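# Place bottles on ledges matching their cap colours

## Task

Set every bottle upright on the wall ledge whose coloured label strip matches that bottle's cap colour, with the entire bottom of the bottle resting on the ledge; a bottle that topples or is left leaning counts as a failure.

## Robot and tools

ROBOT. An RB-Y1: a two-wheel drive base with rear casters (0.58 m wide, front edge 0.10 m ahead of the wheel axle, rear 0.57 m behind; sweeps a 0.58 m radius when spinning in place), a folding torso (leg with ankle, knee, hip), a head, and two 7-joint arms with parallel grippers. Each wrist has a camera housing sticking out sideways that can strike things. The base only drives forward/back and turns; it cannot strafe.

FRAMES. Base frame: origin on the floor between the drive wheels, x forward, y left, z up, metres. left_hand and right_hand are printed in this frame as the point between the finger pads, 0.03 m in from the tips; fingers point along the hand's -z, close along its x. Odometry frame is the base frame at scene start; base_odometry counts wheel rotation only, so slip and bumps corrupt it. Heading in rad, left positive.

TOOL move. One action per call, plus "cameras" (list from head_camera, left_wrist_camera, right_wrist_camera, or ["all"]) and "blocking". Allowed combinations: base and/or joints (optionally with min_time_s or contact_limits); target alone or with min_time_s; or contact_limits alone. An empty move just reports state and images.
- base: a single object {x_m_s, turn_rad_s, for_s}: forward speed in m/s (0.005 to 1.5 either sign, or 0), left turn rate in rad/s (0.02 to 1.509 either sign, or 0), duration 0.1 to 5 s. These are velocities, not positions; distance is roughly speed times duration, less on short bursts because of acceleration (0.4 m/s², turns 0.5 rad/s²). Omitted values are 0.
- joints: a dictionary of absolute targets by joint name (rad, grippers in m of pad opening 0 to 0.1). Key ranges: torso_squat_rad 0 to 1.2, torso_shift_rad -0.3 to 0.6, torso_pitch_rad -0.2 to 1.4 (positive bows forward), torso_yaw_rad -1.5 to 1.5 (lift both arms out at least 0.2 rad first); shoulder pitch ±2.356 (negative swings forward/up); left shoulder roll 0 to 3.141, right -3.141 to 0 (outward lift); shoulder yaw ±2.094; elbow -2.617 to 0.01 (negative bends); forearm roll ±3.141; wrist pitch -1.57 to 1.919; hand roll ±2.705; head_pan_rad ±0.523 (left positive); head_tilt_rad -0.35 to 1.57 (positive looks down). Combined torso limits exist (e.g. squat + shift <= 1.52); breaking them leaves torso joints off_target.
- target: an absolute pose for one hand: side "left" or "right", x, y, z in metres in the base frame (-3 to 3), quat_wxyz as printed on the hand lines. It is solved once into joint angles, so the hand travels a curved path; split long moves. Always blocking; refused if another move is still running.
- min_time_s: 0.1 to 8 s, minimum duration of arm/head/torso motions.
- contact_limits: per gripper (left_gripper_m, right_gripper_m) current cap in mA, 200 to 672.5; persists until changed. To grip, command an opening at least 0.005 m narrower than the object.
- blocking false returns in about 0.5 s while motion continues; later moves replace only the joints they name.

TOOL wait: seconds 0 to 10, optional cameras; returns early once pending motion settles. TOOL stop: brakes all running motions; each reports "stopped". TOOL zoom_image: camera name and region [x0, y0, x1, y1] in pixels of that camera's latest image, at most 504 per side. TOOL finished_scene: scene number; ends the scene, call nothing after it in that reply. The bottles must remain standing with no robot support.

RESULTS. "move" reads done or the worst status. Hand status: "reached" (within 10 mm and 2 degrees), "short" with the error, or "refused" with a reason. Joint statuses: done, moving, off_target (rested away from target, may still push), not_followed (collision check withheld the arm; "joint command not followed" with a cause), contact_stop (torso only), time_out, limit_stop_at_<name> (body guard or built-in limit), torque_fault, limit_stop_at_motor_heat. A contact_stop or time_out halts the whole torso or arm group. After a refusal or an unrequested stop, the rest of that reply's move/wait/finished_scene calls are skipped. on_its_own lists uncommanded behaviour. lidar_m: 12 distances in 30-degree sectors, first straight ahead, going counterclockwise, sensing only at 0.23 m height; "-" means nothing seen. motor_effort: wheel motor load in percent (bracket is peak); above about 30 at rest suggests pushing on something. wheel_motors_off 1 means the wheels cut out for 2 s after stalling. Wrist force/torque are raw, unzeroed readings on hand axes. Joint torques and external torques follow joint order; motor temperatures are listed per arm. Camera calibration is given per camera; images may lag the state slightly.

AVOID. Bottles knocked over, dropped, tilted or pushed out of the work area; objects can also get a brief random nudge. Arms colliding or squeezing each other, including fingers, grippers and camera housings (keep about 0.5 rad outward shoulder roll when both reach forward). Driving into the wall or ledge, which can tip the robot or stall the wheels; the base fits under furniture the upper body does not. Fast bending with arms extended or loaded. Contact torque at joint load limits (elbow 34.2 N m, wrist joints 23.7, shoulders 66.5) triggers a 10 s stop. Motors heat up when holding loads or straining; 80 °C brakes the arm.

Each tool is called after ">>>" as a command line: name --argument value for each argument, lists and objects as JSON in quotes; but a table of rows of numbers goes row by row, as --pt "numbers of a row", without its own name.

## Session

>>> move

Scene clock: 0.00 s.
Joint torques (N m): no reading
External joint torques (N m): no reading
Motor temperatures (°C): left_arm=[34 39 32 39 35 43 40] | right_arm=[33 36 34 35 35 34 43]
Wrist force (N): no reading
Wrist torque (N m): no reading
Wrist force, peak (N): no reading
base_odometry: x=+0.000 y=+0.000 heading=+0.000
lidar_m: 3.95 2.48 1.74 1.99 2.10 1.67 1.63 1.72 2.47 2.64 2.45 3.88
base_status: not commanded
joint_positions: torso_squat_rad=+0.350 torso_shift_rad=+0.000 torso_pitch_rad=+0.000 torso_yaw_rad=+0.000 left_shoulder_pitch_rad=-0.048 left_shoulder_roll_rad=+0.048 left_shoulder_yaw_rad=-0.029 left_elbow_rad=-0.126 left_forearm_roll_rad=+0.039 left_wrist_pitch_rad=+0.009 left_hand_roll_rad=-0.012 left_gripper_m=+0.100 right_shoulder_pitch_rad=-0.009 right_shoulder_roll_rad=-0.013 right_shoulder_yaw_rad=+0.007 right_elbow_rad=-0.267 right_forearm_roll_rad=-0.043 right_wrist_pitch_rad=+0.022 right_hand_roll_rad=-0.017 right_gripper_m=+0.100 head_pan_rad=+0.000 head_tilt_rad=+0.400
joint_status: not commanded
wheel_motors_off: 0
motor_effort: left_wheel=+1 right_wheel=-1
chest: x=-0.2280 y=-0.0002 z=+1.2475 quat_wxyz=(+1.000, +0.000, +0.000, +0.000) (m; base frame)
left_hand: x=-0.1340 y=+0.2540 z=+0.5691 quat_wxyz=(+0.996, +0.022, -0.081, -0.010) (m; base frame)
right_hand: x=-0.0969 y=-0.2280 z=+0.5737 quat_wxyz=(+0.992, -0.001, -0.127, -0.024) (m; base frame)
pictures: head_camera, left_wrist_camera, right_wrist_camera

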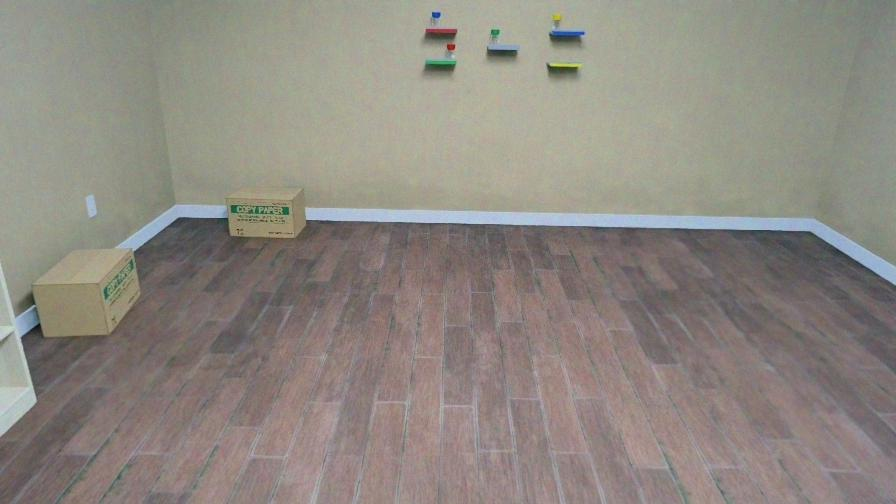

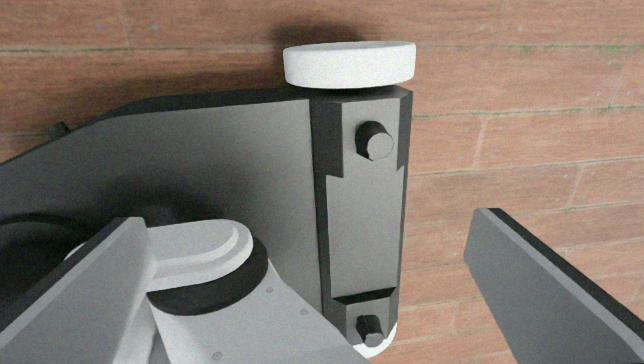

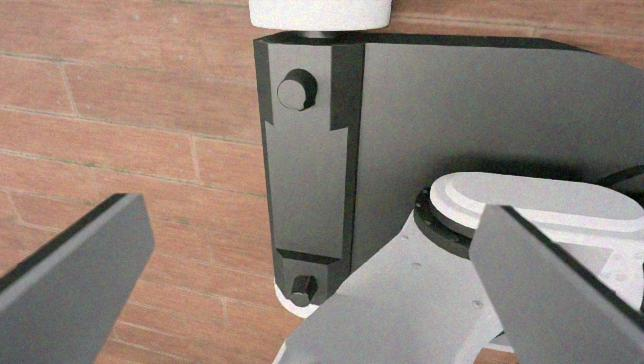

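>>> zoom_image --camera "head_camera" --region '[380, 0, 630, 100]'

Scaled by 2.016 from the camera's 896x504 image, which has a finer 1280x720 frame.

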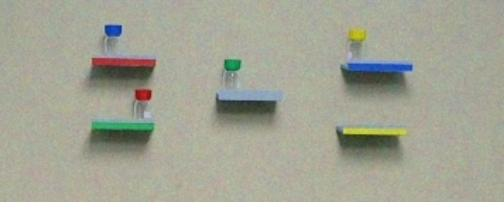

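>>> move --base '{"x_m_s": 0.4, "for_s": 5}' --joints '{"head_tilt_rad": 0.1, "torso_squat_rad": 0.1}' --cameras '["head_camera"]'

Scene clock: 9.03 s.
Joint torques (N m): left_arm=[-2.48 2.45 -0.48 -0.5 -0.08 -0.5 0.29] | right_arm=[-3.02 -0.49 0.78 -0.8 -0.11 -0.18 -0.07]
External joint torques (N m): left_arm=[0.39 0.89 -0.57 0.13 -0.09 -0.06 0.29] | right_arm=[0.12 0.34 0.81 0.82 -0.18 0.38 -0.09]
Wrist force (N): left_arm=[0.0 0.7 -5.2] | right_arm=[1.5 -1.3 -5.3]
Wrist torque (N m): left_arm=[-0.19 0.06 -0.04] | right_arm=[0.13 -0.04 -0.22]
Wrist force, peak (N): left_arm=[0.1 1.1 -5.6] | right_arm=[0.4 -2.5 -6.3]
move: done
base_odometry: x=+2.000 y=+0.001 heading=+0.001
lidar_m: 2.22 2.05 1.57 1.50 1.64 2.84 3.62 3.71 2.40 2.55 2.84 2.26
base_status: done (sent for 5 of 5 s)
joint_positions: torso_squat_rad=+0.100 torso_shift_rad=+0.000 torso_pitch_rad=+0.000 torso_yaw_rad=+0.000 left_shoulder_pitch_rad=-0.048 left_shoulder_roll_rad=+0.048 left_shoulder_yaw_rad=-0.029 left_elbow_rad=-0.126 left_forearm_roll_rad=+0.039 left_wrist_pitch_rad=+0.009 left_hand_roll_rad=-0.012 left_gripper_m=+0.100 right_shoulder_pitch_rad=-0.009 right_shoulder_roll_rad=-0.013 right_shoulder_yaw_rad=+0.007 right_elbow_rad=-0.267 right_forearm_roll_rad=-0.043 right_wrist_pitch_rad=+0.022 right_hand_roll_rad=-0.017 right_gripper_m=+0.100 head_pan_rad=+0.000 head_tilt_rad=+0.100
joint_status: all done
wheel_motors_off: 0
motor_effort: left_wheel=+3(33) right_wheel=-5(22)
chest: x=-0.2280 y=-0.0002 z=+1.2864 quat_wxyz=(+1.000, +0.000, +0.000, +0.000) (m; base frame)
left_hand: x=-0.1339 y=+0.2540 z=+0.6080 quat_wxyz=(+0.996, +0.022, -0.081, -0.010) (m; base frame)
right_hand: x=-0.0969 y=-0.2280 z=+0.6127 quat_wxyz=(+0.992, -0.001, -0.127, -0.024) (m; base frame)
pictures: head_camera
camera_calibration:
head_camera: T_world_to_cam=[[-0.0332061, -0.999318, 0.0161303, -0.0263122], [-0.0635744, -0.0139946, -0.997879, 1.52872], [0.997425, -0.0341611, -0.0630664, 0.24223], [0, 0, 0, 1]] pos_world=[-0.145292, 0.00337435, 1.54118]

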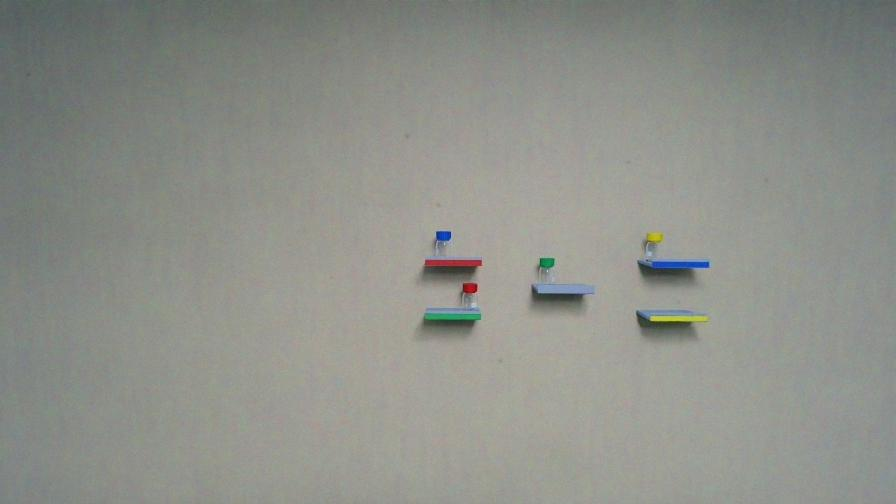

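>>> zoom_image --camera "head_camera" --region '[410, 210, 730, 340]'

>>> zoom_image --camera "head_camera" --region '[415, 220, 575, 330]'

>>> zoom_image --camera "head_camera" --region '[560, 220, 720, 330]'

Scaled by 1.575 from the camera's 896x504 image, which has a finer 1280x720 frame.

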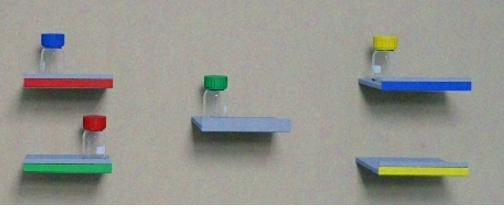

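Scaled by 3.150 from the camera's 896x504 image, which has a finer 1280x720 frame.

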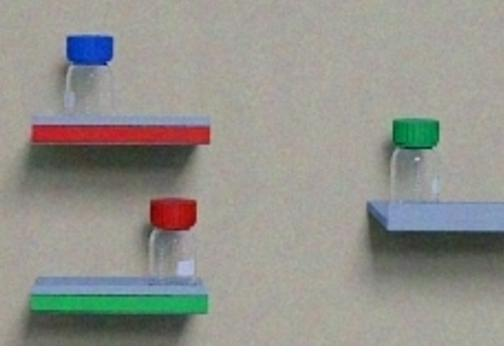

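Scaled by 3.150 from the camera's 896x504 image, which has a finer 1280x720 frame.

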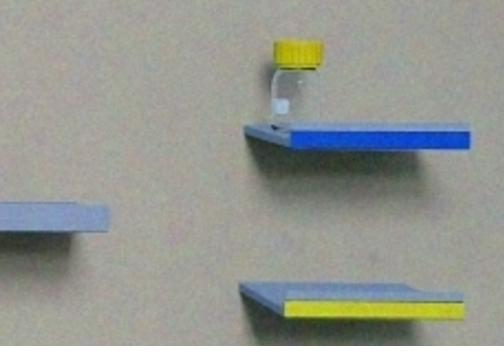

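>>> move --base '{"turn_rad_s": -0.49, "for_s": 1.0}' --cameras '[]'

>>> move --base '{"x_m_s": 0.4, "for_s": 2.55}' --cameras '[]'

>>> move --base '{"turn_rad_s": 0.49, "for_s": 1.0}' --cameras '["head_camera"]'

Scene clock: 19.60 s.
Joint torques (N m): left_arm=[-2.49 2.55 -0.41 -0.62 -0.07 -0.39 0.26] | right_arm=[-2.31 -0.87 0.27 -1.18 0.02 -0.47 0.15]
External joint torques (N m): left_arm=[0.37 0.99 -0.5 0.01 -0.07 0.04 0.27] | right_arm=[0.83 -0.04 0.31 0.44 -0.05 0.09 0.14]
Wrist force (N): left_arm=[-0.1 0.9 -5.1] | right_arm=[2.2 -1.7 -5.8]
Wrist torque (N m): left_arm=[-0.21 0.07 -0.04] | right_arm=[0.21 0.05 -0.17]
Wrist force, peak (N): left_arm=[0.1 1.0 -5.7] | right_arm=[1.9 -1.4 -6.1]
move: done
base_odometry: x=+2.000 y=+0.001 heading=-0.489
lidar_m: 2.25 2.22 2.04 1.56 1.50 1.64 2.97 3.63 3.58 2.39 2.70 2.90
base_status: done (sent for 1 of 1 s)
joint_positions: torso_squat_rad=+0.100 torso_shift_rad=+0.000 torso_pitch_rad=+0.000 torso_yaw_rad=+0.000 left_shoulder_pitch_rad=-0.048 left_shoulder_roll_rad=+0.048 left_shoulder_yaw_rad=-0.029 left_elbow_rad=-0.126 left_forearm_roll_rad=+0.039 left_wrist_pitch_rad=+0.009 left_hand_roll_rad=-0.012 left_gripper_m=+0.100 right_shoulder_pitch_rad=-0.009 right_shoulder_roll_rad=-0.013 right_shoulder_yaw_rad=+0.007 right_elbow_rad=-0.267 right_forearm_roll_rad=-0.043 right_wrist_pitch_rad=+0.022 right_hand_roll_rad=-0.017 right_gripper_m=+0.100 head_pan_rad=+0.000 head_tilt_rad=+0.100
joint_status: not commanded
wheel_motors_off: 0
motor_effort: left_wheel=+6(28) right_wheel=-2(25)
chest: x=-0.2280 y=-0.0002 z=+1.2864 quat_wxyz=(+1.000, +0.000, +0.000, +0.000) (m; base frame)
left_hand: x=-0.1340 y=+0.2540 z=+0.6080 quat_wxyz=(+0.996, +0.022, -0.081, -0.010) (m; base frame)
right_hand: x=-0.0969 y=-0.2280 z=+0.6127 quat_wxyz=(+0.992, -0.001, -0.127, -0.024) (m; base frame)
pictures: none
No camera images: "cameras" was empty.

Scene clock: 23.80 s.
Joint torques (N m): left_arm=[-2.58 2.58 -0.66 -0.64 -0.16 -0.45 0.12] | right_arm=[-2.13 -0.83 0.63 -0.86 -0.12 -0.32 -0.06]
External joint torques (N m): left_arm=[0.3 1.01 -0.75 -0.01 -0.17 -0.02 0.13] | right_arm=[1.02 0 0.66 0.76 -0.19 0.24 -0.07]
Wrist force (N): left_arm=[0.0 0.9 -5.3] | right_arm=[1.6 -1.3 -5.2]
Wrist torque (N m): left_arm=[-0.21 0.06 -0.02] | right_arm=[0.13 0.02 -0.26]
Wrist force, peak (N): left_arm=[0.1 1.2 -5.5] | right_arm=[1.6 -1.8 -6.2]
move: done
base_odometry: x=+2.906 y=-0.482 heading=-0.489
lidar_m: 1.32 1.29 1.38 1.64 1.96 2.17 3.63 4.55 2.48 2.31 2.26 1.71
base_status: done (sent for 2.57 of 2.57 s)
joint_positions: torso_squat_rad=+0.100 torso_shift_rad=+0.000 torso_pitch_rad=+0.000 torso_yaw_rad=+0.000 left_shoulder_pitch_rad=-0.048 left_shoulder_roll_rad=+0.048 left_shoulder_yaw_rad=-0.029 left_elbow_rad=-0.126 left_forearm_roll_rad=+0.039 left_wrist_pitch_rad=+0.009 left_hand_roll_rad=-0.012 left_gripper_m=+0.100 right_shoulder_pitch_rad=-0.009 right_shoulder_roll_rad=-0.013 right_shoulder_yaw_rad=+0.007 right_elbow_rad=-0.267 right_forearm_roll_rad=-0.043 right_wrist_pitch_rad=+0.022 right_hand_roll_rad=-0.017 right_gripper_m=+0.100 head_pan_rad=+0.000 head_tilt_rad=+0.100
joint_status: not commanded
wheel_motors_off: 0
motor_effort: left_wheel=-2(33) right_wheel=+1(27)
chest: x=-0.2280 y=-0.0002 z=+1.2864 quat_wxyz=(+1.000, +0.000, +0.000, +0.000) (m; base frame)
left_hand: x=-0.1339 y=+0.2540 z=+0.6080 quat_wxyz=(+0.996, +0.022, -0.081, -0.010) (m; base frame)
right_hand: x=-0.0969 y=-0.2280 z=+0.6127 quat_wxyz=(+0.992, -0.001, -0.127, -0.024) (m; base frame)
pictures: none
No camera images: "cameras" was empty.

Scene clock: 26.07 s.
Joint torques (N m): left_arm=[-2.57 2.6 -0.22 -0.71 -0.18 -0.4 0.19] | right_arm=[-2.26 -1 0.54 -1.02 0.07 -0.57 -0.1]
External joint torques (N m): left_arm=[0.3 1.03 -0.3 -0.08 -0.18 0.04 0.2] | right_arm=[0.88 -0.17 0.58 0.6 0.01 -0.01 -0.11]
Wrist force (N): left_arm=[-0.1 0.8 -5.3] | right_arm=[1.5 -1.5 -4.9]
Wrist torque (N m): left_arm=[-0.20 0.06 -0.04] | right_arm=[0.20 -0.05 -0.21]
Wrist force, peak (N): left_arm=[-0.1 1.1 -5.7] | right_arm=[1.4 -1.0 -6.4]
move: done
base_odometry: x=+2.906 y=-0.482 heading=+0.000
lidar_m: 1.29 1.37 1.64 1.96 2.17 2.91 4.55 2.57 2.33 2.26 1.76 1.32
base_status: done (sent for 1 of 1 s)
joint_positions: torso_squat_rad=+0.100 torso_shift_rad=+0.000 torso_pitch_rad=+0.000 torso_yaw_rad=+0.000 left_shoulder_pitch_rad=-0.048 left_shoulder_roll_rad=+0.048 left_shoulder_yaw_rad=-0.029 left_elbow_rad=-0.126 left_forearm_roll_rad=+0.039 left_wrist_pitch_rad=+0.009 left_hand_roll_rad=-0.012 left_gripper_m=+0.100 right_shoulder_pitch_rad=-0.009 right_shoulder_roll_rad=-0.013 right_shoulder_yaw_rad=+0.007 right_elbow_rad=-0.267 right_forearm_roll_rad=-0.043 right_wrist_pitch_rad=+0.022 right_hand_roll_rad=-0.017 right_gripper_m=+0.100 head_pan_rad=+0.000 head_tilt_rad=+0.100
joint_status: not commanded
wheel_motors_off: 0
motor_effort: left_wheel=+0(29) right_wheel=+4(21)
chest: x=-0.2280 y=-0.0002 z=+1.2864 quat_wxyz=(+1.000, +0.000, +0.000, +0.000) (m; base frame)
left_hand: x=-0.1339 y=+0.2540 z=+0.6081 quat_wxyz=(+0.996, +0.022, -0.081, -0.010) (m; base frame)
right_hand: x=-0.0969 y=-0.2280 z=+0.6127 quat_wxyz=(+0.992, -0.001, -0.127, -0.024) (m; base frame)
pictures: head_camera
camera_calibration:
head_camera: T_world_to_cam=[[-0.0332077, -0.999318, 0.0161311, -0.0264136], [-0.063475, -0.0139987, -0.997885, 1.52874], [0.997431, -0.0341614, -0.0629669, 0.242074], [0, 0, 0, 1]] pos_world=[-0.145292, 0.00327436, 1.54118]

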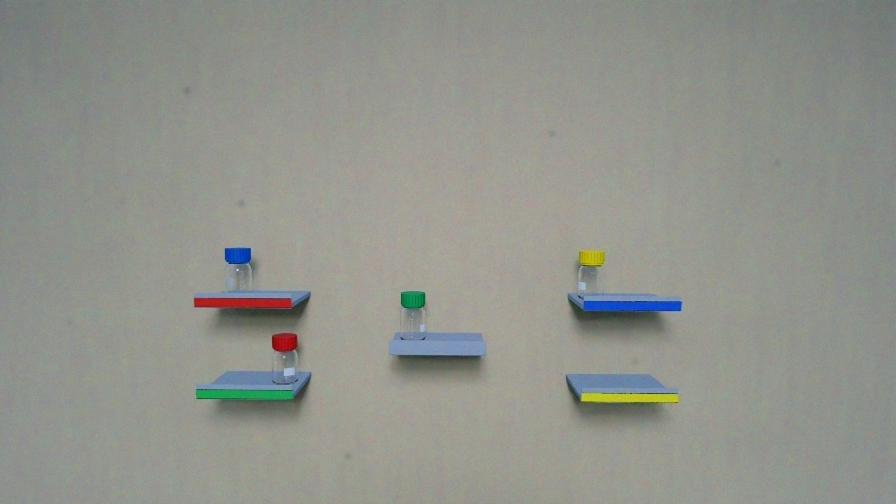

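>>> zoom_image --camera "head_camera" --region '[185, 235, 325, 315]'

>>> zoom_image --camera "head_camera" --region '[185, 325, 325, 405]'

>>> zoom_image --camera "head_camera" --region '[370, 280, 510, 360]'

>>> zoom_image --camera "head_camera" --region '[555, 240, 695, 320]'

>>> zoom_image --camera "head_camera" --region '[555, 335, 695, 415]'

Scaled by 3.600 from the camera's 896x504 image, which has a finer 1280x720 frame.

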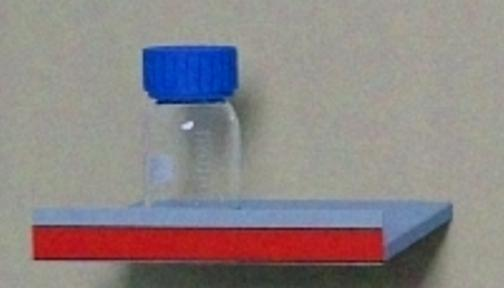

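Scaled by 3.600 from the camera's 896x504 image, which has a finer 1280x720 frame.

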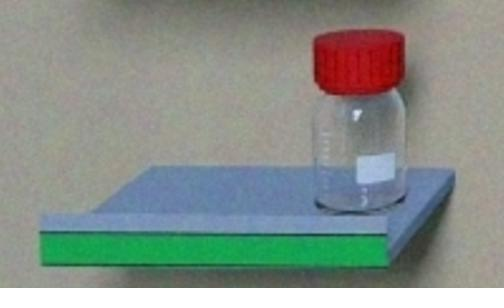

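Scaled by 3.600 from the camera's 896x504 image, which has a finer 1280x720 frame.

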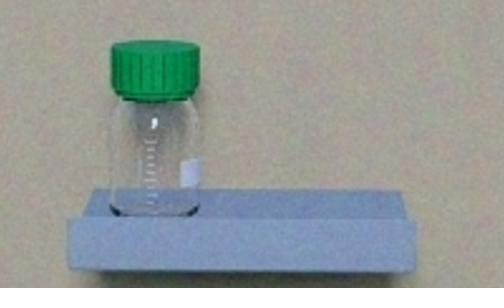

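Scaled by 3.600 from the camera's 896x504 image, which has a finer 1280x720 frame.

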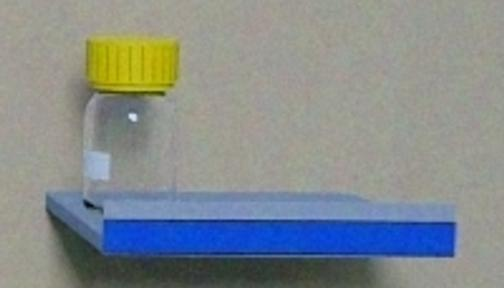

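Scaled by 3.600 from the camera's 896x504 image, which has a finer 1280x720 frame.

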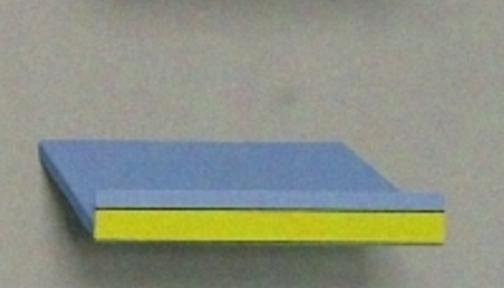

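>>> move --target '{"side": "left", "x": 0.15, "y": 0.30, "z": 1.30, "quat_wxyz": [0.5, 0.5, -0.5, -0.5]}' --min_time_s 3 --cameras '["left_wrist_camera"]'

>>> move --target '{"side": "right", "x": 0.15, "y": -0.30, "z": 1.30, "quat_wxyz": [0.5, -0.5, -0.5, 0.5]}' --min_time_s 3 --cameras '["right_wrist_camera", "head_camera"]'

Scene clock: 37.67 s.
Joint torques (N m): left_arm=[-4.23 10.06 8.3 -6.92 -0.95 -1.22 0.27] | right_arm=[-2.48 -1.1 0.18 -0.97 0.08 -0.47 0.05]
External joint torques (N m): left_arm=[0.16 1.51 1.36 -0.65 -0.22 0.08 0.26] | right_arm=[0.66 -0.27 0.22 0.65 0.01 0.09 0.04]
Wrist force (N): left_arm=[0.7 -5.2 1.5] | right_arm=[1.0 -1.6 -5.0]
Wrist torque (N m): left_arm=[0.21 0.10 -0.03] | right_arm=[0.19 -0.08 -0.19]
Wrist force, peak (N): left_arm=[0.9 -5.4 1.5] | right_arm=[1.2 -2.0 -6.2]
move: short
base_odometry: x=+2.906 y=-0.482 heading=+0.000
lidar_m: 1.29 1.36 1.64 1.96 2.16 2.91 4.54 2.56 2.34 2.26 1.76 1.33
base_status: not commanded
joint_positions: torso_squat_rad=+0.100 torso_shift_rad=+0.000 torso_pitch_rad=+0.000 torso_yaw_rad=+0.000 left_shoulder_pitch_rad=+0.409 left_shoulder_roll_rad=+0.835 left_shoulder_yaw_rad=+0.204 left_elbow_rad=-2.617 left_forearm_roll_rad=+0.008 left_wrist_pitch_rad=+0.574 left_hand_roll_rad=-0.703 left_gripper_m=+0.100 right_shoulder_pitch_rad=-0.009 right_shoulder_roll_rad=-0.013 right_shoulder_yaw_rad=+0.007 right_elbow_rad=-0.267 right_forearm_roll_rad=-0.043 right_wrist_pitch_rad=+0.022 right_hand_roll_rad=-0.017 right_gripper_m=+0.100 head_pan_rad=+0.000 head_tilt_rad=+0.100
joint_status: all done
wheel_motors_off: 0
motor_effort: left_wheel=+0(1) right_wheel=+4(5)
chest: x=-0.2280 y=-0.0002 z=+1.2864 quat_wxyz=(+1.000, +0.000, +0.000, +0.000) (m; base frame)
left_hand: x=+0.1507 y=+0.3004 z=+1.2996 quat_wxyz=(+0.459, +0.495, -0.539, -0.503) (m; base frame)
left_hand_status: short (checked arc, as near as the solve gets, planned for 3.0 s): 1 mm and 6.5 deg off. The place is met; only the turn is off.
right_hand: x=-0.0969 y=-0.2280 z=+0.6127 quat_wxyz=(+0.992, -0.001, -0.127, -0.024) (m; base frame)
pictures: left_wrist_camera
camera_calibration:
left_wrist_camera: T_world_to_cam=[[-0.122324, -0.992433, -0.0106204, 0.329262], [-0.398413, 0.058902, -0.915313, 1.25918], [0.909013, -0.107733, -0.402604, 0.49277], [0, 0, 0, 1]] pos_world=[0.0940159, 0.30569, 1.35443]

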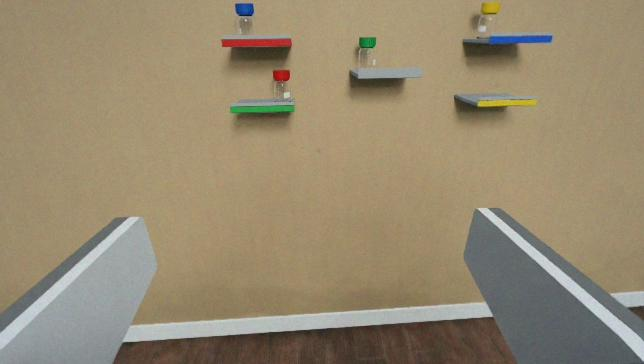

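Scene clock: 41.00 s.
Joint torques (N m): left_arm=[-4.1 9.67 7.94 -6.89 -0.94 -1.36 0.23] | right_arm=[-2.56 -10.18 -7.6 -5.61 1.08 -1.1 -0.14]
External joint torques (N m): left_arm=[0.29 1.11 0.99 -0.63 -0.21 -0.07 0.21] | right_arm=[1.47 -0.91 -0.71 0.53 0.2 0.21 -0.13]
Wrist force (N): left_arm=[1.0 -5.2 1.4] | right_arm=[3.4 4.3 1.2]
Wrist torque (N m): left_arm=[0.22 0.13 -0.02] | right_arm=[-0.18 0.12 -0.27]
Wrist force, peak (N): left_arm=[0.9 -5.7 1.5] | right_arm=[3.2 5.2 1.3]
move: short
base_odometry: x=+2.906 y=-0.482 heading=+0.000
lidar_m: 1.30 1.36 1.64 1.96 2.17 2.92 4.54 2.56 2.34 2.27 1.77 1.33
base_status: not commanded
joint_positions: torso_squat_rad=+0.100 torso_shift_rad=+0.000 torso_pitch_rad=+0.000 torso_yaw_rad=+0.000 left_shoulder_pitch_rad=+0.409 left_shoulder_roll_rad=+0.835 left_shoulder_yaw_rad=+0.204 left_elbow_rad=-2.617 left_forearm_roll_rad=+0.008 left_wrist_pitch_rad=+0.574 left_hand_roll_rad=-0.703 left_gripper_m=+0.100 right_shoulder_pitch_rad=+0.407 right_shoulder_roll_rad=-0.828 right_shoulder_yaw_rad=-0.205 right_elbow_rad=-2.617 right_forearm_roll_rad=-0.018 right_wrist_pitch_rad=+0.572 right_hand_roll_rad=+0.718 right_gripper_m=+0.100 head_pan_rad=+0.000 head_tilt_rad=+0.100
joint_status: all done
wheel_motors_off: 0
motor_effort: left_wheel=+0(1) right_wheel=+3(5)
chest: x=-0.2280 y=-0.0002 z=+1.2864 quat_wxyz=(+1.000, +0.000, +0.000, +0.000) (m; base frame)
left_hand: x=+0.1507 y=+0.3004 z=+1.2996 quat_wxyz=(+0.459, +0.495, -0.539, -0.503) (m; base frame)
right_hand: x=+0.1507 y=-0.3003 z=+1.2996 quat_wxyz=(+0.458, -0.495, -0.540, +0.503) (m; base frame)
right_hand_status: short (checked arc, as near as the solve gets, planned for 3.0 s): 1 mm and 6.6 deg off. The place is met; only the turn is off.
pictures: head_camera, right_wrist_camera
camera_calibration:
head_camera: T_world_to_cam=[[-0.0332077, -0.999318, 0.0161311, -0.0264136], [-0.063475, -0.0139987, -0.997885, 1.52874], [0.997431, -0.0341614, -0.0629669, 0.242074], [0, 0, 0, 1]] pos_world=[-0.145292, 0.00327436, 1.54118]
right_wrist_camera: T_world_to_cam=[[0.0683084, -0.996247, 0.0531527, -0.383339], [-0.425805, -0.0772937, -0.901508, 1.23961], [0.902233, 0.0389479, -0.429486, 0.506061], [0, 0, 0, 1]] pos_world=[0.0974304, -0.305797, 1.35524]

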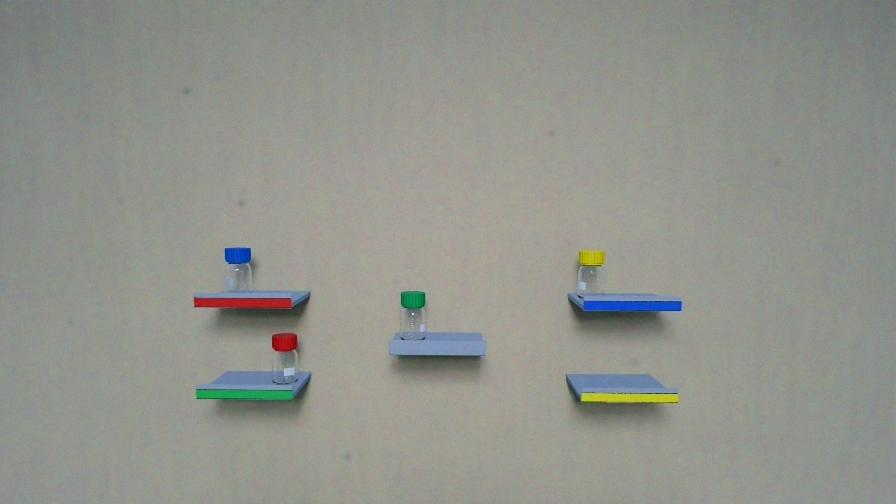

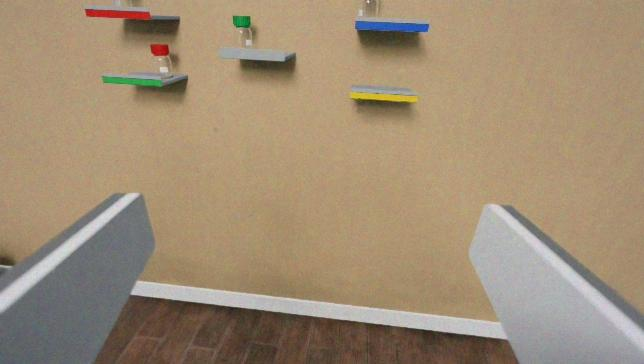

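>>> move --target '{"side": "left", "x": 0.35, "y": 0.30, "z": 1.25, "quat_wxyz": [0.5, 0.5, -0.5, -0.5]}' --min_time_s 2 --cameras '["left_wrist_camera"]'

>>> move --target '{"side": "right", "x": 0.35, "y": -0.25, "z": 1.25, "quat_wxyz": [0.5, -0.5, -0.5, 0.5]}' --min_time_s 2 --cameras '[]'

>>> move --joints '{"head_tilt_rad": 0.5}' --cameras '["right_wrist_camera", "head_camera"]'

Scene clock: 44.13 s.
Joint torques (N m): left_arm=[-17.51 9.87 6.33 -7.55 -0.93 -1.56 0.07] | right_arm=[-2.06 -10.42 -6.82 -5.36 0.89 -1.15 -0.08]
External joint torques (N m): left_arm=[-1.02 0.01 -1.98 0.29 -0.25 -0.14 0.06] | right_arm=[1.96 -1.16 0.08 0.78 0.01 0.16 -0.07]
Wrist force (N): left_arm=[1.2 -5.4 1.0] | right_arm=[2.8 4.7 0.8]
Wrist torque (N m): left_arm=[0.24 0.14 -0.02] | right_arm=[-0.27 0.02 -0.19]
Wrist force, peak (N): left_arm=[1.0 -5.6 1.5] | right_arm=[3.1 5.4 0.9]
move: done
base_odometry: x=+2.906 y=-0.482 heading=+0.000
lidar_m: 1.29 1.36 1.64 1.96 2.17 2.91 4.55 2.56 2.33 2.27 1.77 1.33
base_status: not commanded
joint_positions: torso_squat_rad=+0.100 torso_shift_rad=+0.000 torso_pitch_rad=+0.000 torso_yaw_rad=+0.000 left_shoulder_pitch_rad=-0.336 left_shoulder_roll_rad=+0.687 left_shoulder_yaw_rad=-0.166 left_elbow_rad=-1.824 left_forearm_roll_rad=-0.090 left_wrist_pitch_rad=+0.572 left_hand_roll_rad=-0.773 left_gripper_m=+0.100 right_shoulder_pitch_rad=+0.407 right_shoulder_roll_rad=-0.828 right_shoulder_yaw_rad=-0.205 right_elbow_rad=-2.617 right_forearm_roll_rad=-0.018 right_wrist_pitch_rad=+0.572 right_hand_roll_rad=+0.718 right_gripper_m=+0.100 head_pan_rad=+0.000 head_tilt_rad=+0.100
joint_status: all done
wheel_motors_off: 0
motor_effort: left_wheel=+0(1) right_wheel=+3(5)
chest: x=-0.2280 y=-0.0002 z=+1.2864 quat_wxyz=(+1.000, +0.000, +0.000, +0.000) (m; base frame)
left_hand: x=+0.3500 y=+0.3001 z=+1.2504 quat_wxyz=(+0.500, +0.500, -0.500, -0.500) (m; base frame)
left_hand_status: reached (checked arc, planned for 2.0 s): 0 mm and 0.0 deg off.
right_hand: x=+0.1507 y=-0.3003 z=+1.2996 quat_wxyz=(+0.458, -0.495, -0.540, +0.503) (m; base frame)
pictures: left_wrist_camera
camera_calibration:
left_wrist_camera: T_world_to_cam=[[-0.0358441, -0.999344, -0.00518829, 0.31794], [-0.466296, 0.0213163, -0.884372, 1.28987], [0.883902, -0.0292802, -0.466754, 0.357299], [0, 0, 0, 1]] pos_world=[0.297038, 0.300698, 1.30914]

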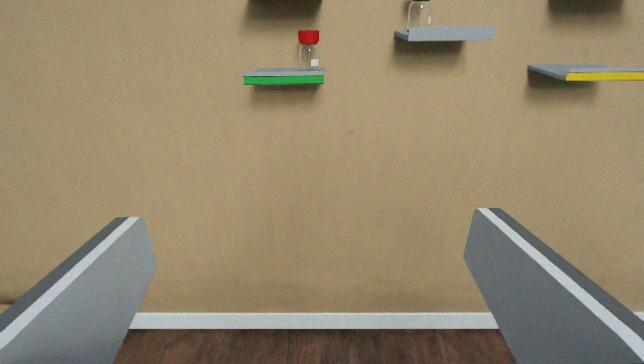

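Scene clock: 46.47 s.
Joint torques (N m): left_arm=[-17.3 10.1 6.44 -7.48 -0.9 -1.4 0.01] | right_arm=[-16.81 -7.75 -4.08 -6.94 1.08 -1.02 0.19]
External joint torques (N m): left_arm=[-0.81 0.24 -1.86 0.37 -0.22 0.02 0] | right_arm=[0.07 0.21 2.79 1.22 0.13 0.42 0.2]
Wrist force (N): left_arm=[1.1 -5.1 0.9] | right_arm=[2.9 4.3 0.8]
Wrist torque (N m): left_arm=[0.20 0.15 -0.03] | right_arm=[-0.20 0.09 -0.23]
Wrist force, peak (N): left_arm=[1.2 -5.5 1.1] | right_arm=[2.6 5.8 0.7]
move: done
base_odometry: x=+2.906 y=-0.482 heading=+0.000
lidar_m: 1.29 1.37 1.64 1.96 2.17 2.92 4.54 2.57 2.33 2.27 1.75 1.33
base_status: not commanded
joint_positions: torso_squat_rad=+0.100 torso_shift_rad=+0.000 torso_pitch_rad=+0.000 torso_yaw_rad=+0.000 left_shoulder_pitch_rad=-0.336 left_shoulder_roll_rad=+0.687 left_shoulder_yaw_rad=-0.166 left_elbow_rad=-1.824 left_forearm_roll_rad=-0.090 left_wrist_pitch_rad=+0.572 left_hand_roll_rad=-0.773 left_gripper_m=+0.100 right_shoulder_pitch_rad=-0.378 right_shoulder_roll_rad=-0.554 right_shoulder_yaw_rad=+0.213 right_elbow_rad=-1.863 right_forearm_roll_rad=+0.198 right_wrist_pitch_rad=+0.675 right_hand_roll_rad=+0.799 right_gripper_m=+0.100 head_pan_rad=+0.000 head_tilt_rad=+0.100
joint_status: all done
wheel_motors_off: 0
motor_effort: left_wheel=+0(1) right_wheel=+4(6)
chest: x=-0.2280 y=-0.0002 z=+1.2864 quat_wxyz=(+1.000, +0.000, +0.000, +0.000) (m; base frame)
left_hand: x=+0.3500 y=+0.3002 z=+1.2503 quat_wxyz=(+0.500, +0.500, -0.500, -0.500) (m; base frame)
right_hand: x=+0.3499 y=-0.2502 z=+1.2501 quat_wxyz=(+0.500, -0.500, -0.500, +0.500) (m; base frame)
right_hand_status: reached (checked arc, planned for 2.0 s): 0 mm and 0.0 deg off.
pictures: none
No camera images: "cameras" was empty.

Scene clock: 47.40 s.
Joint torques (N m): left_arm=[-17.4 10.06 6.9 -7.67 -0.93 -1.44 0.13] | right_arm=[-16.9 -7.74 -4.67 -6.8 0.98 -0.99 0.01]
External joint torques (N m): left_arm=[-0.91 0.2 -1.41 0.18 -0.26 -0.02 0.12] | right_arm=[-0.02 0.21 2.2 1.36 0.03 0.45 0.02]
Wrist force (N): left_arm=[1.2 -5.3 0.9] | right_arm=[2.7 4.9 1.5]
Wrist torque (N m): left_arm=[0.22 0.14 -0.03] | right_arm=[-0.25 0.06 -0.20]
Wrist force, peak (N): left_arm=[1.2 -5.6 1.0] | right_arm=[3.9 4.9 1.2]
move: done
base_odometry: x=+2.906 y=-0.482 heading=+0.000
lidar_m: 1.29 1.37 1.64 1.96 2.17 2.91 4.55 2.56 2.34 2.27 1.76 1.33
base_status: not commanded
joint_positions: torso_squat_rad=+0.100 torso_shift_rad=+0.000 torso_pitch_rad=+0.000 torso_yaw_rad=+0.000 left_shoulder_pitch_rad=-0.336 left_shoulder_roll_rad=+0.687 left_shoulder_yaw_rad=-0.166 left_elbow_rad=-1.824 left_forearm_roll_rad=-0.090 left_wrist_pitch_rad=+0.572 left_hand_roll_rad=-0.773 left_gripper_m=+0.100 right_shoulder_pitch_rad=-0.378 right_shoulder_roll_rad=-0.554 right_shoulder_yaw_rad=+0.213 right_elbow_rad=-1.863 right_forearm_roll_rad=+0.198 right_wrist_pitch_rad=+0.675 right_hand_roll_rad=+0.799 right_gripper_m=+0.100 head_pan_rad=+0.000 head_tilt_rad=+0.500
joint_status: all done
wheel_motors_off: 0
motor_effort: left_wheel=+0(1) right_wheel=+4(5)
chest: x=-0.2280 y=-0.0002 z=+1.2864 quat_wxyz=(+1.000, +0.000, +0.000, +0.000) (m; base frame)
left_hand: x=+0.3500 y=+0.3002 z=+1.2503 quat_wxyz=(+0.500, +0.500, -0.500, -0.500) (m; base frame)
right_hand: x=+0.3499 y=-0.2502 z=+1.2501 quat_wxyz=(+0.500, -0.500, -0.500, +0.500) (m; base frame)
pictures: head_camera, right_wrist_camera
camera_calibration:
head_camera: T_world_to_cam=[[-0.0239916, -0.999327, 0.0277394, -0.0417946], [-0.447136, -0.0140908, -0.894355, 1.29586], [0.894144, -0.0338603, -0.446497, 0.790916], [0, 0, 0, 1]] pos_world=[-0.128771, 0.00327393, 1.51326]
right_wrist_camera: T_world_to_cam=[[-0.0170958, -0.998529, 0.0514465, -0.312976], [-0.496288, -0.0361936, -0.867403, 1.27593], [0.86799, -0.0403612, -0.494939, 0.37704], [0, 0, 0, 1]] pos_world=[0.300609, -0.251118, 1.30946]

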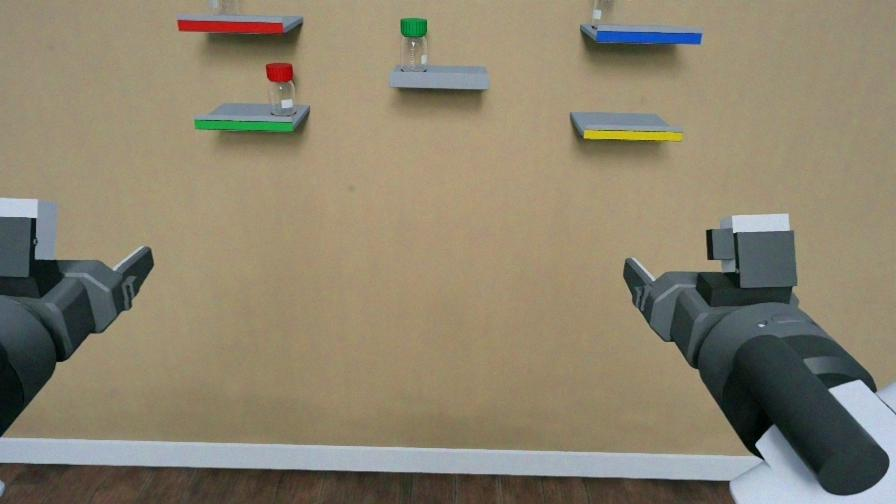

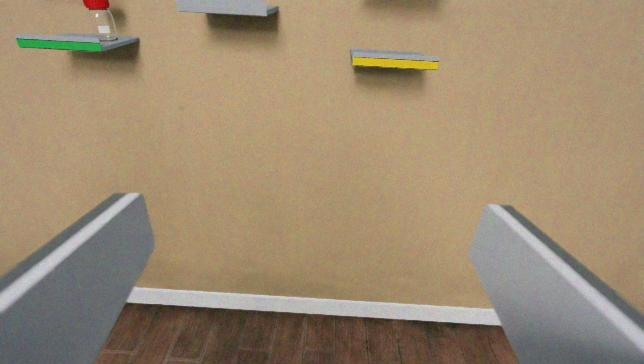

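>>> zoom_image --camera "head_camera" --region '[580, 180, 896, 504]'

>>> zoom_image --camera "head_camera" --region '[0, 180, 200, 380]'

Scaled by 1.556 from the camera's 896x504 image, which has a finer 1280x720 frame.

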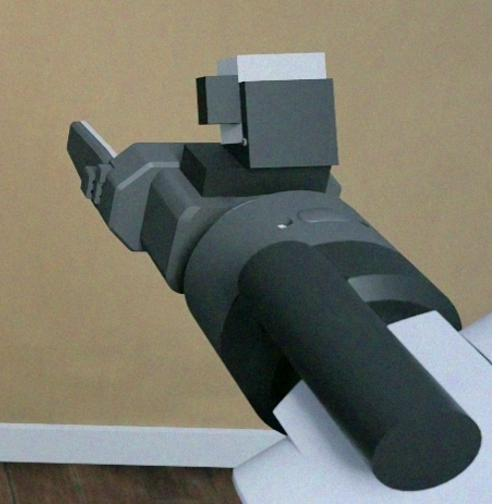

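Scaled by 2.520 from the camera's 896x504 image, which has a finer 1280x720 frame.

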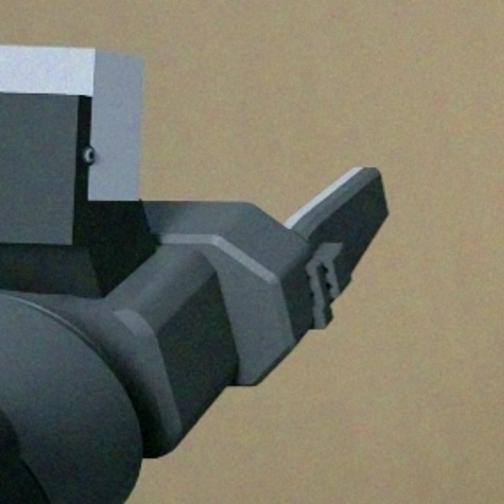

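>>> move --target '{"side": "left", "x": 0.20, "y": 0.33, "z": 1.27, "quat_wxyz": [0.5, 0.5, -0.5, -0.5]}' --min_time_s 1.5 --cameras '[]'

>>> move --target '{"side": "right", "x": 0.20, "y": -0.33, "z": 1.27, "quat_wxyz": [0.5, -0.5, -0.5, 0.5]}' --min_time_s 1.5 --cameras '[]'

>>> move --base '{"x_m_s": 0.3, "for_s": 2.6667}' --joints '{"head_tilt_rad": 0.35}' --cameras '["all"]'

Scene clock: 53.30 s.
Joint torques (N m): left_arm=[-7.3 11.44 8.89 -7.19 -0.77 -1.18 0.48] | right_arm=[-17.5 -7.8 -4.14 -7.17 0.79 -1.23 0.19]
External joint torques (N m): left_arm=[-0.03 1.57 0.84 -0.71 0.08 0.1 0.47] | right_arm=[-0.62 0.16 2.74 0.98 -0.17 0.21 0.2]
Wrist force (N): left_arm=[0.8 -5.4 0.7] | right_arm=[3.0 4.6 1.1]
Wrist torque (N m): left_arm=[0.21 0.11 -0.16] | right_arm=[-0.19 0.04 -0.22]
Wrist force, peak (N): left_arm=[1.6 -5.6 0.7] | right_arm=[4.0 5.4 0.4]
move: done
base_odometry: x=+2.906 y=-0.482 heading=+0.000
lidar_m: 1.29 1.35 1.64 1.96 2.17 2.92 4.55 2.57 2.34 2.27 1.76 1.33
base_status: not commanded
joint_positions: torso_squat_rad=+0.100 torso_shift_rad=+0.000 torso_pitch_rad=+0.000 torso_yaw_rad=+0.000 left_shoulder_pitch_rad=+0.233 left_shoulder_roll_rad=+0.860 left_shoulder_yaw_rad=+0.101 left_elbow_rad=-2.423 left_forearm_roll_rad=-0.023 left_wrist_pitch_rad=+0.649 left_hand_roll_rad=-0.682 left_gripper_m=+0.100 right_shoulder_pitch_rad=-0.378 right_shoulder_roll_rad=-0.554 right_shoulder_yaw_rad=+0.213 right_elbow_rad=-1.863 right_forearm_roll_rad=+0.198 right_wrist_pitch_rad=+0.675 right_hand_roll_rad=+0.799 right_gripper_m=+0.100 head_pan_rad=+0.000 head_tilt_rad=+0.500
joint_status: all done
wheel_motors_off: 0
motor_effort: left_wheel=+0(0) right_wheel=+4(5)
chest: x=-0.2280 y=-0.0002 z=+1.2864 quat_wxyz=(+1.000, +0.000, +0.000, +0.000) (m; base frame)
left_hand: x=+0.2000 y=+0.3299 z=+1.2700 quat_wxyz=(+0.500, +0.500, -0.500, -0.500) (m; base frame)
left_hand_status: reached (checked arc, planned for 1.5 s): 0 mm and 0.0 deg off.
right_hand: x=+0.3499 y=-0.2502 z=+1.2501 quat_wxyz=(+0.500, -0.500, -0.500, +0.500) (m; base frame)
pictures: none
No camera images: "cameras" was empty.

Scene clock: 55.13 s.
Joint torques (N m): left_arm=[-7.12 11.53 9.15 -6.96 -0.82 -1.24 0.63] | right_arm=[-5.4 -11.56 -7.88 -5.96 0.96 -1.33 -0.15]
External joint torques (N m): left_arm=[0.15 1.66 1.09 -0.48 0.03 0.05 0.62] | right_arm=[1.57 -1.01 -0.01 0.41 -0.03 -0.03 -0.14]
Wrist force (N): left_arm=[0.8 -4.8 1.0] | right_arm=[3.4 3.8 0.5]
Wrist torque (N m): left_arm=[0.15 0.12 -0.16] | right_arm=[-0.12 0.10 -0.01]
Wrist force, peak (N): left_arm=[0.8 -5.4 1.0] | right_arm=[2.9 5.7 0.9]
move: done
base_odometry: x=+2.906 y=-0.482 heading=+0.000
lidar_m: 1.29 1.36 1.64 1.96 2.17 2.92 4.55 2.57 2.34 2.27 1.76 1.33
base_status: not commanded
joint_positions: torso_squat_rad=+0.100 torso_shift_rad=+0.000 torso_pitch_rad=+0.000 torso_yaw_rad=+0.000 left_shoulder_pitch_rad=+0.233 left_shoulder_roll_rad=+0.860 left_shoulder_yaw_rad=+0.101 left_elbow_rad=-2.423 left_forearm_roll_rad=-0.023 left_wrist_pitch_rad=+0.649 left_hand_roll_rad=-0.682 left_gripper_m=+0.100 right_shoulder_pitch_rad=+0.229 right_shoulder_roll_rad=-0.848 right_shoulder_yaw_rad=-0.106 right_elbow_rad=-2.424 right_forearm_roll_rad=+0.009 right_wrist_pitch_rad=+0.653 right_hand_roll_rad=+0.706 right_gripper_m=+0.100 head_pan_rad=+0.000 head_tilt_rad=+0.500
joint_status: all done
wheel_motors_off: 0
motor_effort: left_wheel=+0(1) right_wheel=+5(6)
chest: x=-0.2280 y=-0.0002 z=+1.2864 quat_wxyz=(+1.000, +0.000, +0.000, +0.000) (m; base frame)
left_hand: x=+0.2000 y=+0.3299 z=+1.2700 quat_wxyz=(+0.500, +0.500, -0.500, -0.500) (m; base frame)
right_hand: x=+0.2001 y=-0.3298 z=+1.2701 quat_wxyz=(+0.500, -0.500, -0.500, +0.500) (m; base frame)
right_hand_status: reached (checked arc, planned for 1.5 s): 0 mm and 0.0 deg off.
pictures: none
No camera images: "cameras" was empty.

Scene clock: 59.00 s.
Joint torques (N m): left_arm=[-7.19 11.19 9.02 -6.98 -0.77 -1.28 0.61] | right_arm=[-6.13 -11.95 -7.48 -5.73 0.89 -1.16 -0.11]
External joint torques (N m): left_arm=[0.08 1.32 0.97 -0.49 0.08 0 0.6] | right_arm=[0.83 -1.4 0.39 0.65 -0.11 0.15 -0.1]
Wrist force (N): left_arm=[0.9 -5.0 0.9] | right_arm=[2.9 4.5 1.0]
Wrist torque (N m): left_arm=[0.18 0.12 -0.18] | right_arm=[-0.26 0.02 -0.02]
Wrist force, peak (N): left_arm=[0.9 -5.5 1.2] | right_arm=[3.1 5.6 1.1]
move: done
base_odometry: x=+3.706 y=-0.481 heading=+0.001
lidar_m: 0.49 0.53 0.75 1.34 2.10 3.04 5.34 2.97 2.39 1.69 0.68 0.51
base_status: done (sent for 2.67 of 2.67 s)
joint_positions: torso_squat_rad=+0.100 torso_shift_rad=+0.000 torso_pitch_rad=+0.000 torso_yaw_rad=+0.000 left_shoulder_pitch_rad=+0.233 left_shoulder_roll_rad=+0.860 left_shoulder_yaw_rad=+0.101 left_elbow_rad=-2.423 left_forearm_roll_rad=-0.023 left_wrist_pitch_rad=+0.649 left_hand_roll_rad=-0.682 left_gripper_m=+0.100 right_shoulder_pitch_rad=+0.230 right_shoulder_roll_rad=-0.848 right_shoulder_yaw_rad=-0.106 right_elbow_rad=-2.424 right_forearm_roll_rad=+0.009 right_wrist_pitch_rad=+0.653 right_hand_roll_rad=+0.706 right_gripper_m=+0.100 head_pan_rad=+0.000 head_tilt_rad=+0.350
joint_status: all done
wheel_motors_off: 0
motor_effort: left_wheel=+0(31) right_wheel=-3(28)
chest: x=-0.2280 y=-0.0002 z=+1.2864 quat_wxyz=(+1.000, +0.000, +0.000, +0.000) (m; base frame)
left_hand: x=+0.2001 y=+0.3299 z=+1.2700 quat_wxyz=(+0.500, +0.500, -0.500, -0.500) (m; base frame)
right_hand: x=+0.2001 y=-0.3298 z=+1.2700 quat_wxyz=(+0.500, -0.500, -0.500, +0.500) (m; base frame)
pictures: head_camera, left_wrist_camera, right_wrist_camera
camera_calibration:
head_camera: T_world_to_cam=[[-0.0279934, -0.999325, 0.0237807, -0.0367223], [-0.3085, -0.0139918, -0.951121, 1.4088], [0.950812, -0.0339615, -0.307901, 0.596549], [0, 0, 0, 1]] pos_world=[-0.133618, 0.00327391, 1.52449]
left_wrist_camera: T_world_to_cam=[[-0.0361602, -0.999333, -0.00511732, 0.342398], [-0.466801, 0.0214182, -0.884103, 1.23644], [0.883623, -0.0295806, -0.467264, 0.500684], [0, 0, 0, 1]] pos_world=[0.147136, 0.330497, 1.32884]
right_wrist_camera: T_world_to_cam=[[-0.0169476, -0.99853, 0.0514886, -0.396122], [-0.496479, -0.0362947, -0.867289, 1.21581], [0.867883, -0.0402615, -0.495134, 0.51401], [0, 0, 0, 1]] pos_world=[0.150809, -0.330718, 1.32936]

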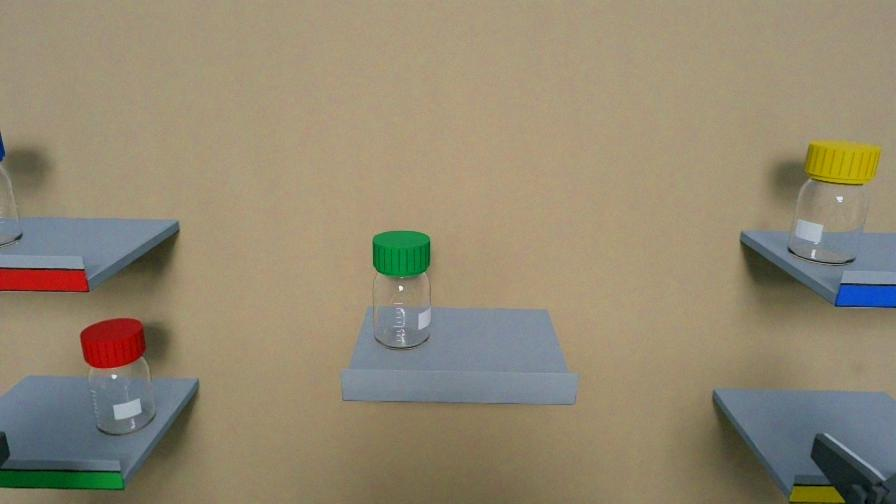

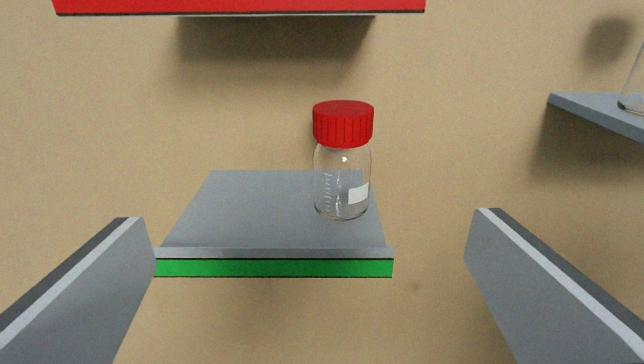

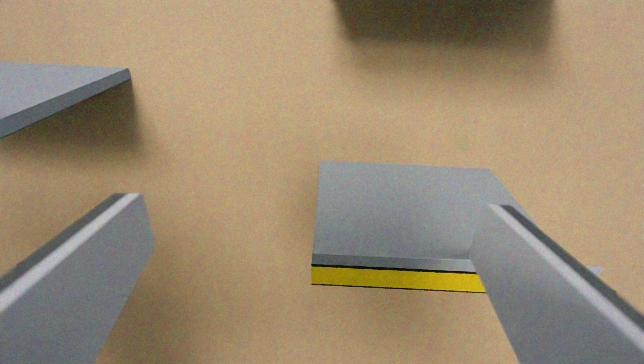

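>>> zoom_image --camera "head_camera" --region '[0, 300, 210, 504]'

>>> zoom_image --camera "left_wrist_camera" --region '[140, 80, 420, 290]'

Scaled by 2.400 from the camera's 896x504 image, which has a finer 1280x720 frame.

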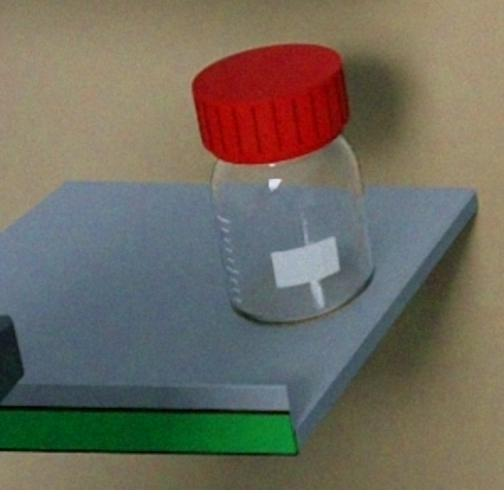

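Scaled by 1.800 from the camera's 644x364 image, which has a finer 1265x715 frame.

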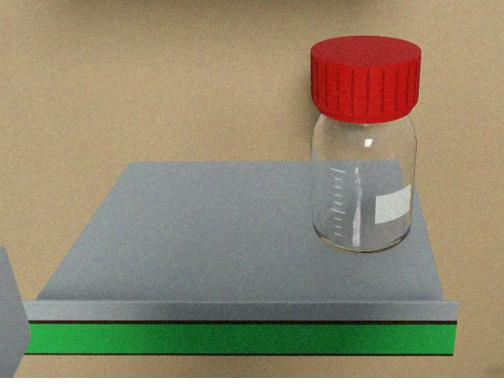

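>>> move --target '{"side": "right", "x": 0.22, "y": -0.37, "z": 1.395, "quat_wxyz": [0.5, -0.5, -0.5, 0.5]}' --min_time_s 1.5 --cameras '["right_wrist_camera", "head_camera"]'

Scene clock: 65.40 s.
Joint torques (N m): left_arm=[-7.48 11.34 8.92 -6.83 -0.82 -1.28 0.42] | right_arm=[-8.95 -16.56 -9.76 -0.89 0.85 -0.84 -0.24]
External joint torques (N m): left_arm=[-0.21 1.48 0.87 -0.35 0.03 0 0.41] | right_arm=[-0.16 -2.18 0.19 0.43 -0.31 0.34 -0.23]
Wrist force (N): left_arm=[0.9 -5.4 0.9] | right_arm=[2.3 4.8 0.9]
Wrist torque (N m): left_arm=[0.22 0.12 -0.15] | right_arm=[-0.22 -0.01 -0.06]
Wrist force, peak (N): left_arm=[1.1 -5.6 1.2] | right_arm=[2.9 5.6 1.0]
move: done
base_odometry: x=+3.706 y=-0.481 heading=+0.001
lidar_m: 0.49 0.53 0.75 1.34 2.11 3.04 5.33 2.97 2.39 1.69 0.68 0.52
base_status: not commanded
joint_positions: torso_squat_rad=+0.100 torso_shift_rad=+0.000 torso_pitch_rad=+0.000 torso_yaw_rad=+0.000 left_shoulder_pitch_rad=+0.233 left_shoulder_roll_rad=+0.860 left_shoulder_yaw_rad=+0.101 left_elbow_rad=-2.423 left_forearm_roll_rad=-0.023 left_wrist_pitch_rad=+0.649 left_hand_roll_rad=-0.682 left_gripper_m=+0.100 right_shoulder_pitch_rad=+0.104 right_shoulder_roll_rad=-1.265 right_shoulder_yaw_rad=-0.391 right_elbow_rad=-2.340 right_forearm_roll_rad=-0.458 right_wrist_pitch_rad=+0.757 right_hand_roll_rad=+0.627 right_gripper_m=+0.100 head_pan_rad=+0.000 head_tilt_rad=+0.350
joint_status: all done
wheel_motors_off: 0
motor_effort: left_wheel=+1(1) right_wheel=-3(4)
chest: x=-0.2280 y=-0.0002 z=+1.2864 quat_wxyz=(+1.000, +0.000, +0.000, +0.000) (m; base frame)
left_hand: x=+0.2000 y=+0.3299 z=+1.2700 quat_wxyz=(+0.500, +0.500, -0.500, -0.500) (m; base frame)
right_hand: x=+0.2199 y=-0.3700 z=+1.3949 quat_wxyz=(+0.500, -0.500, -0.500, +0.500) (m; base frame)
right_hand_status: reached (checked arc, planned for 1.5 s): 0 mm and 0.0 deg off.
pictures: head_camera, right_wrist_camera
camera_calibration:
head_camera: T_world_to_cam=[[-0.0279934, -0.999325, 0.0237807, -0.0367223], [-0.3085, -0.0139918, -0.951121, 1.4088], [0.950812, -0.0339615, -0.307901, 0.596549], [0, 0, 0, 1]] pos_world=[-0.133618, 0.00327391, 1.52449]
right_wrist_camera: T_world_to_cam=[[-0.0171896, -0.998537, 0.0512729, -0.442006], [-0.496404, -0.0359909, -0.867345, 1.33268], [0.867921, -0.0403614, -0.495059, 0.556897], [0, 0, 0, 1]] pos_world=[0.170609, -0.370918, 1.45425]

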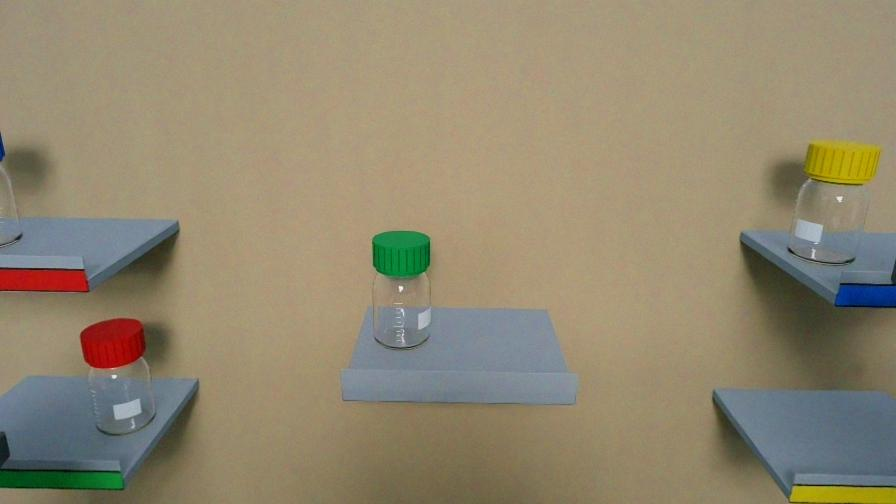

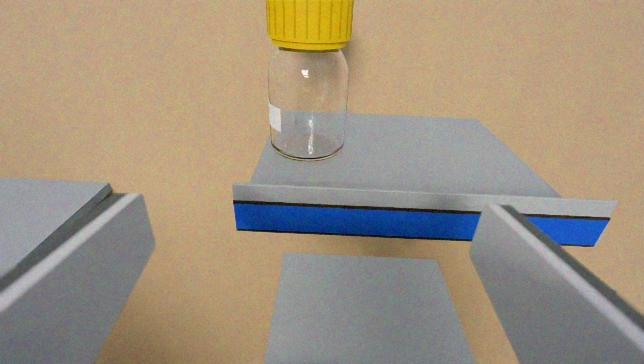

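>>> zoom_image --camera "right_wrist_camera" --region '[220, 0, 440, 170]'

>>> zoom_image --camera "head_camera" --region '[730, 130, 896, 320]'

Scaled by 2.291 from the camera's 644x364 image, which has a finer 1265x715 frame.

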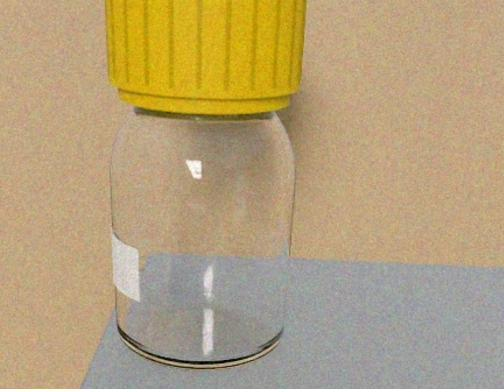

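Scaled by 2.653 from the camera's 896x504 image, which has a finer 1280x720 frame.

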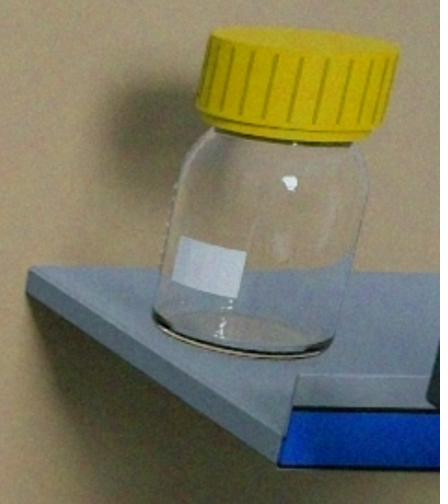

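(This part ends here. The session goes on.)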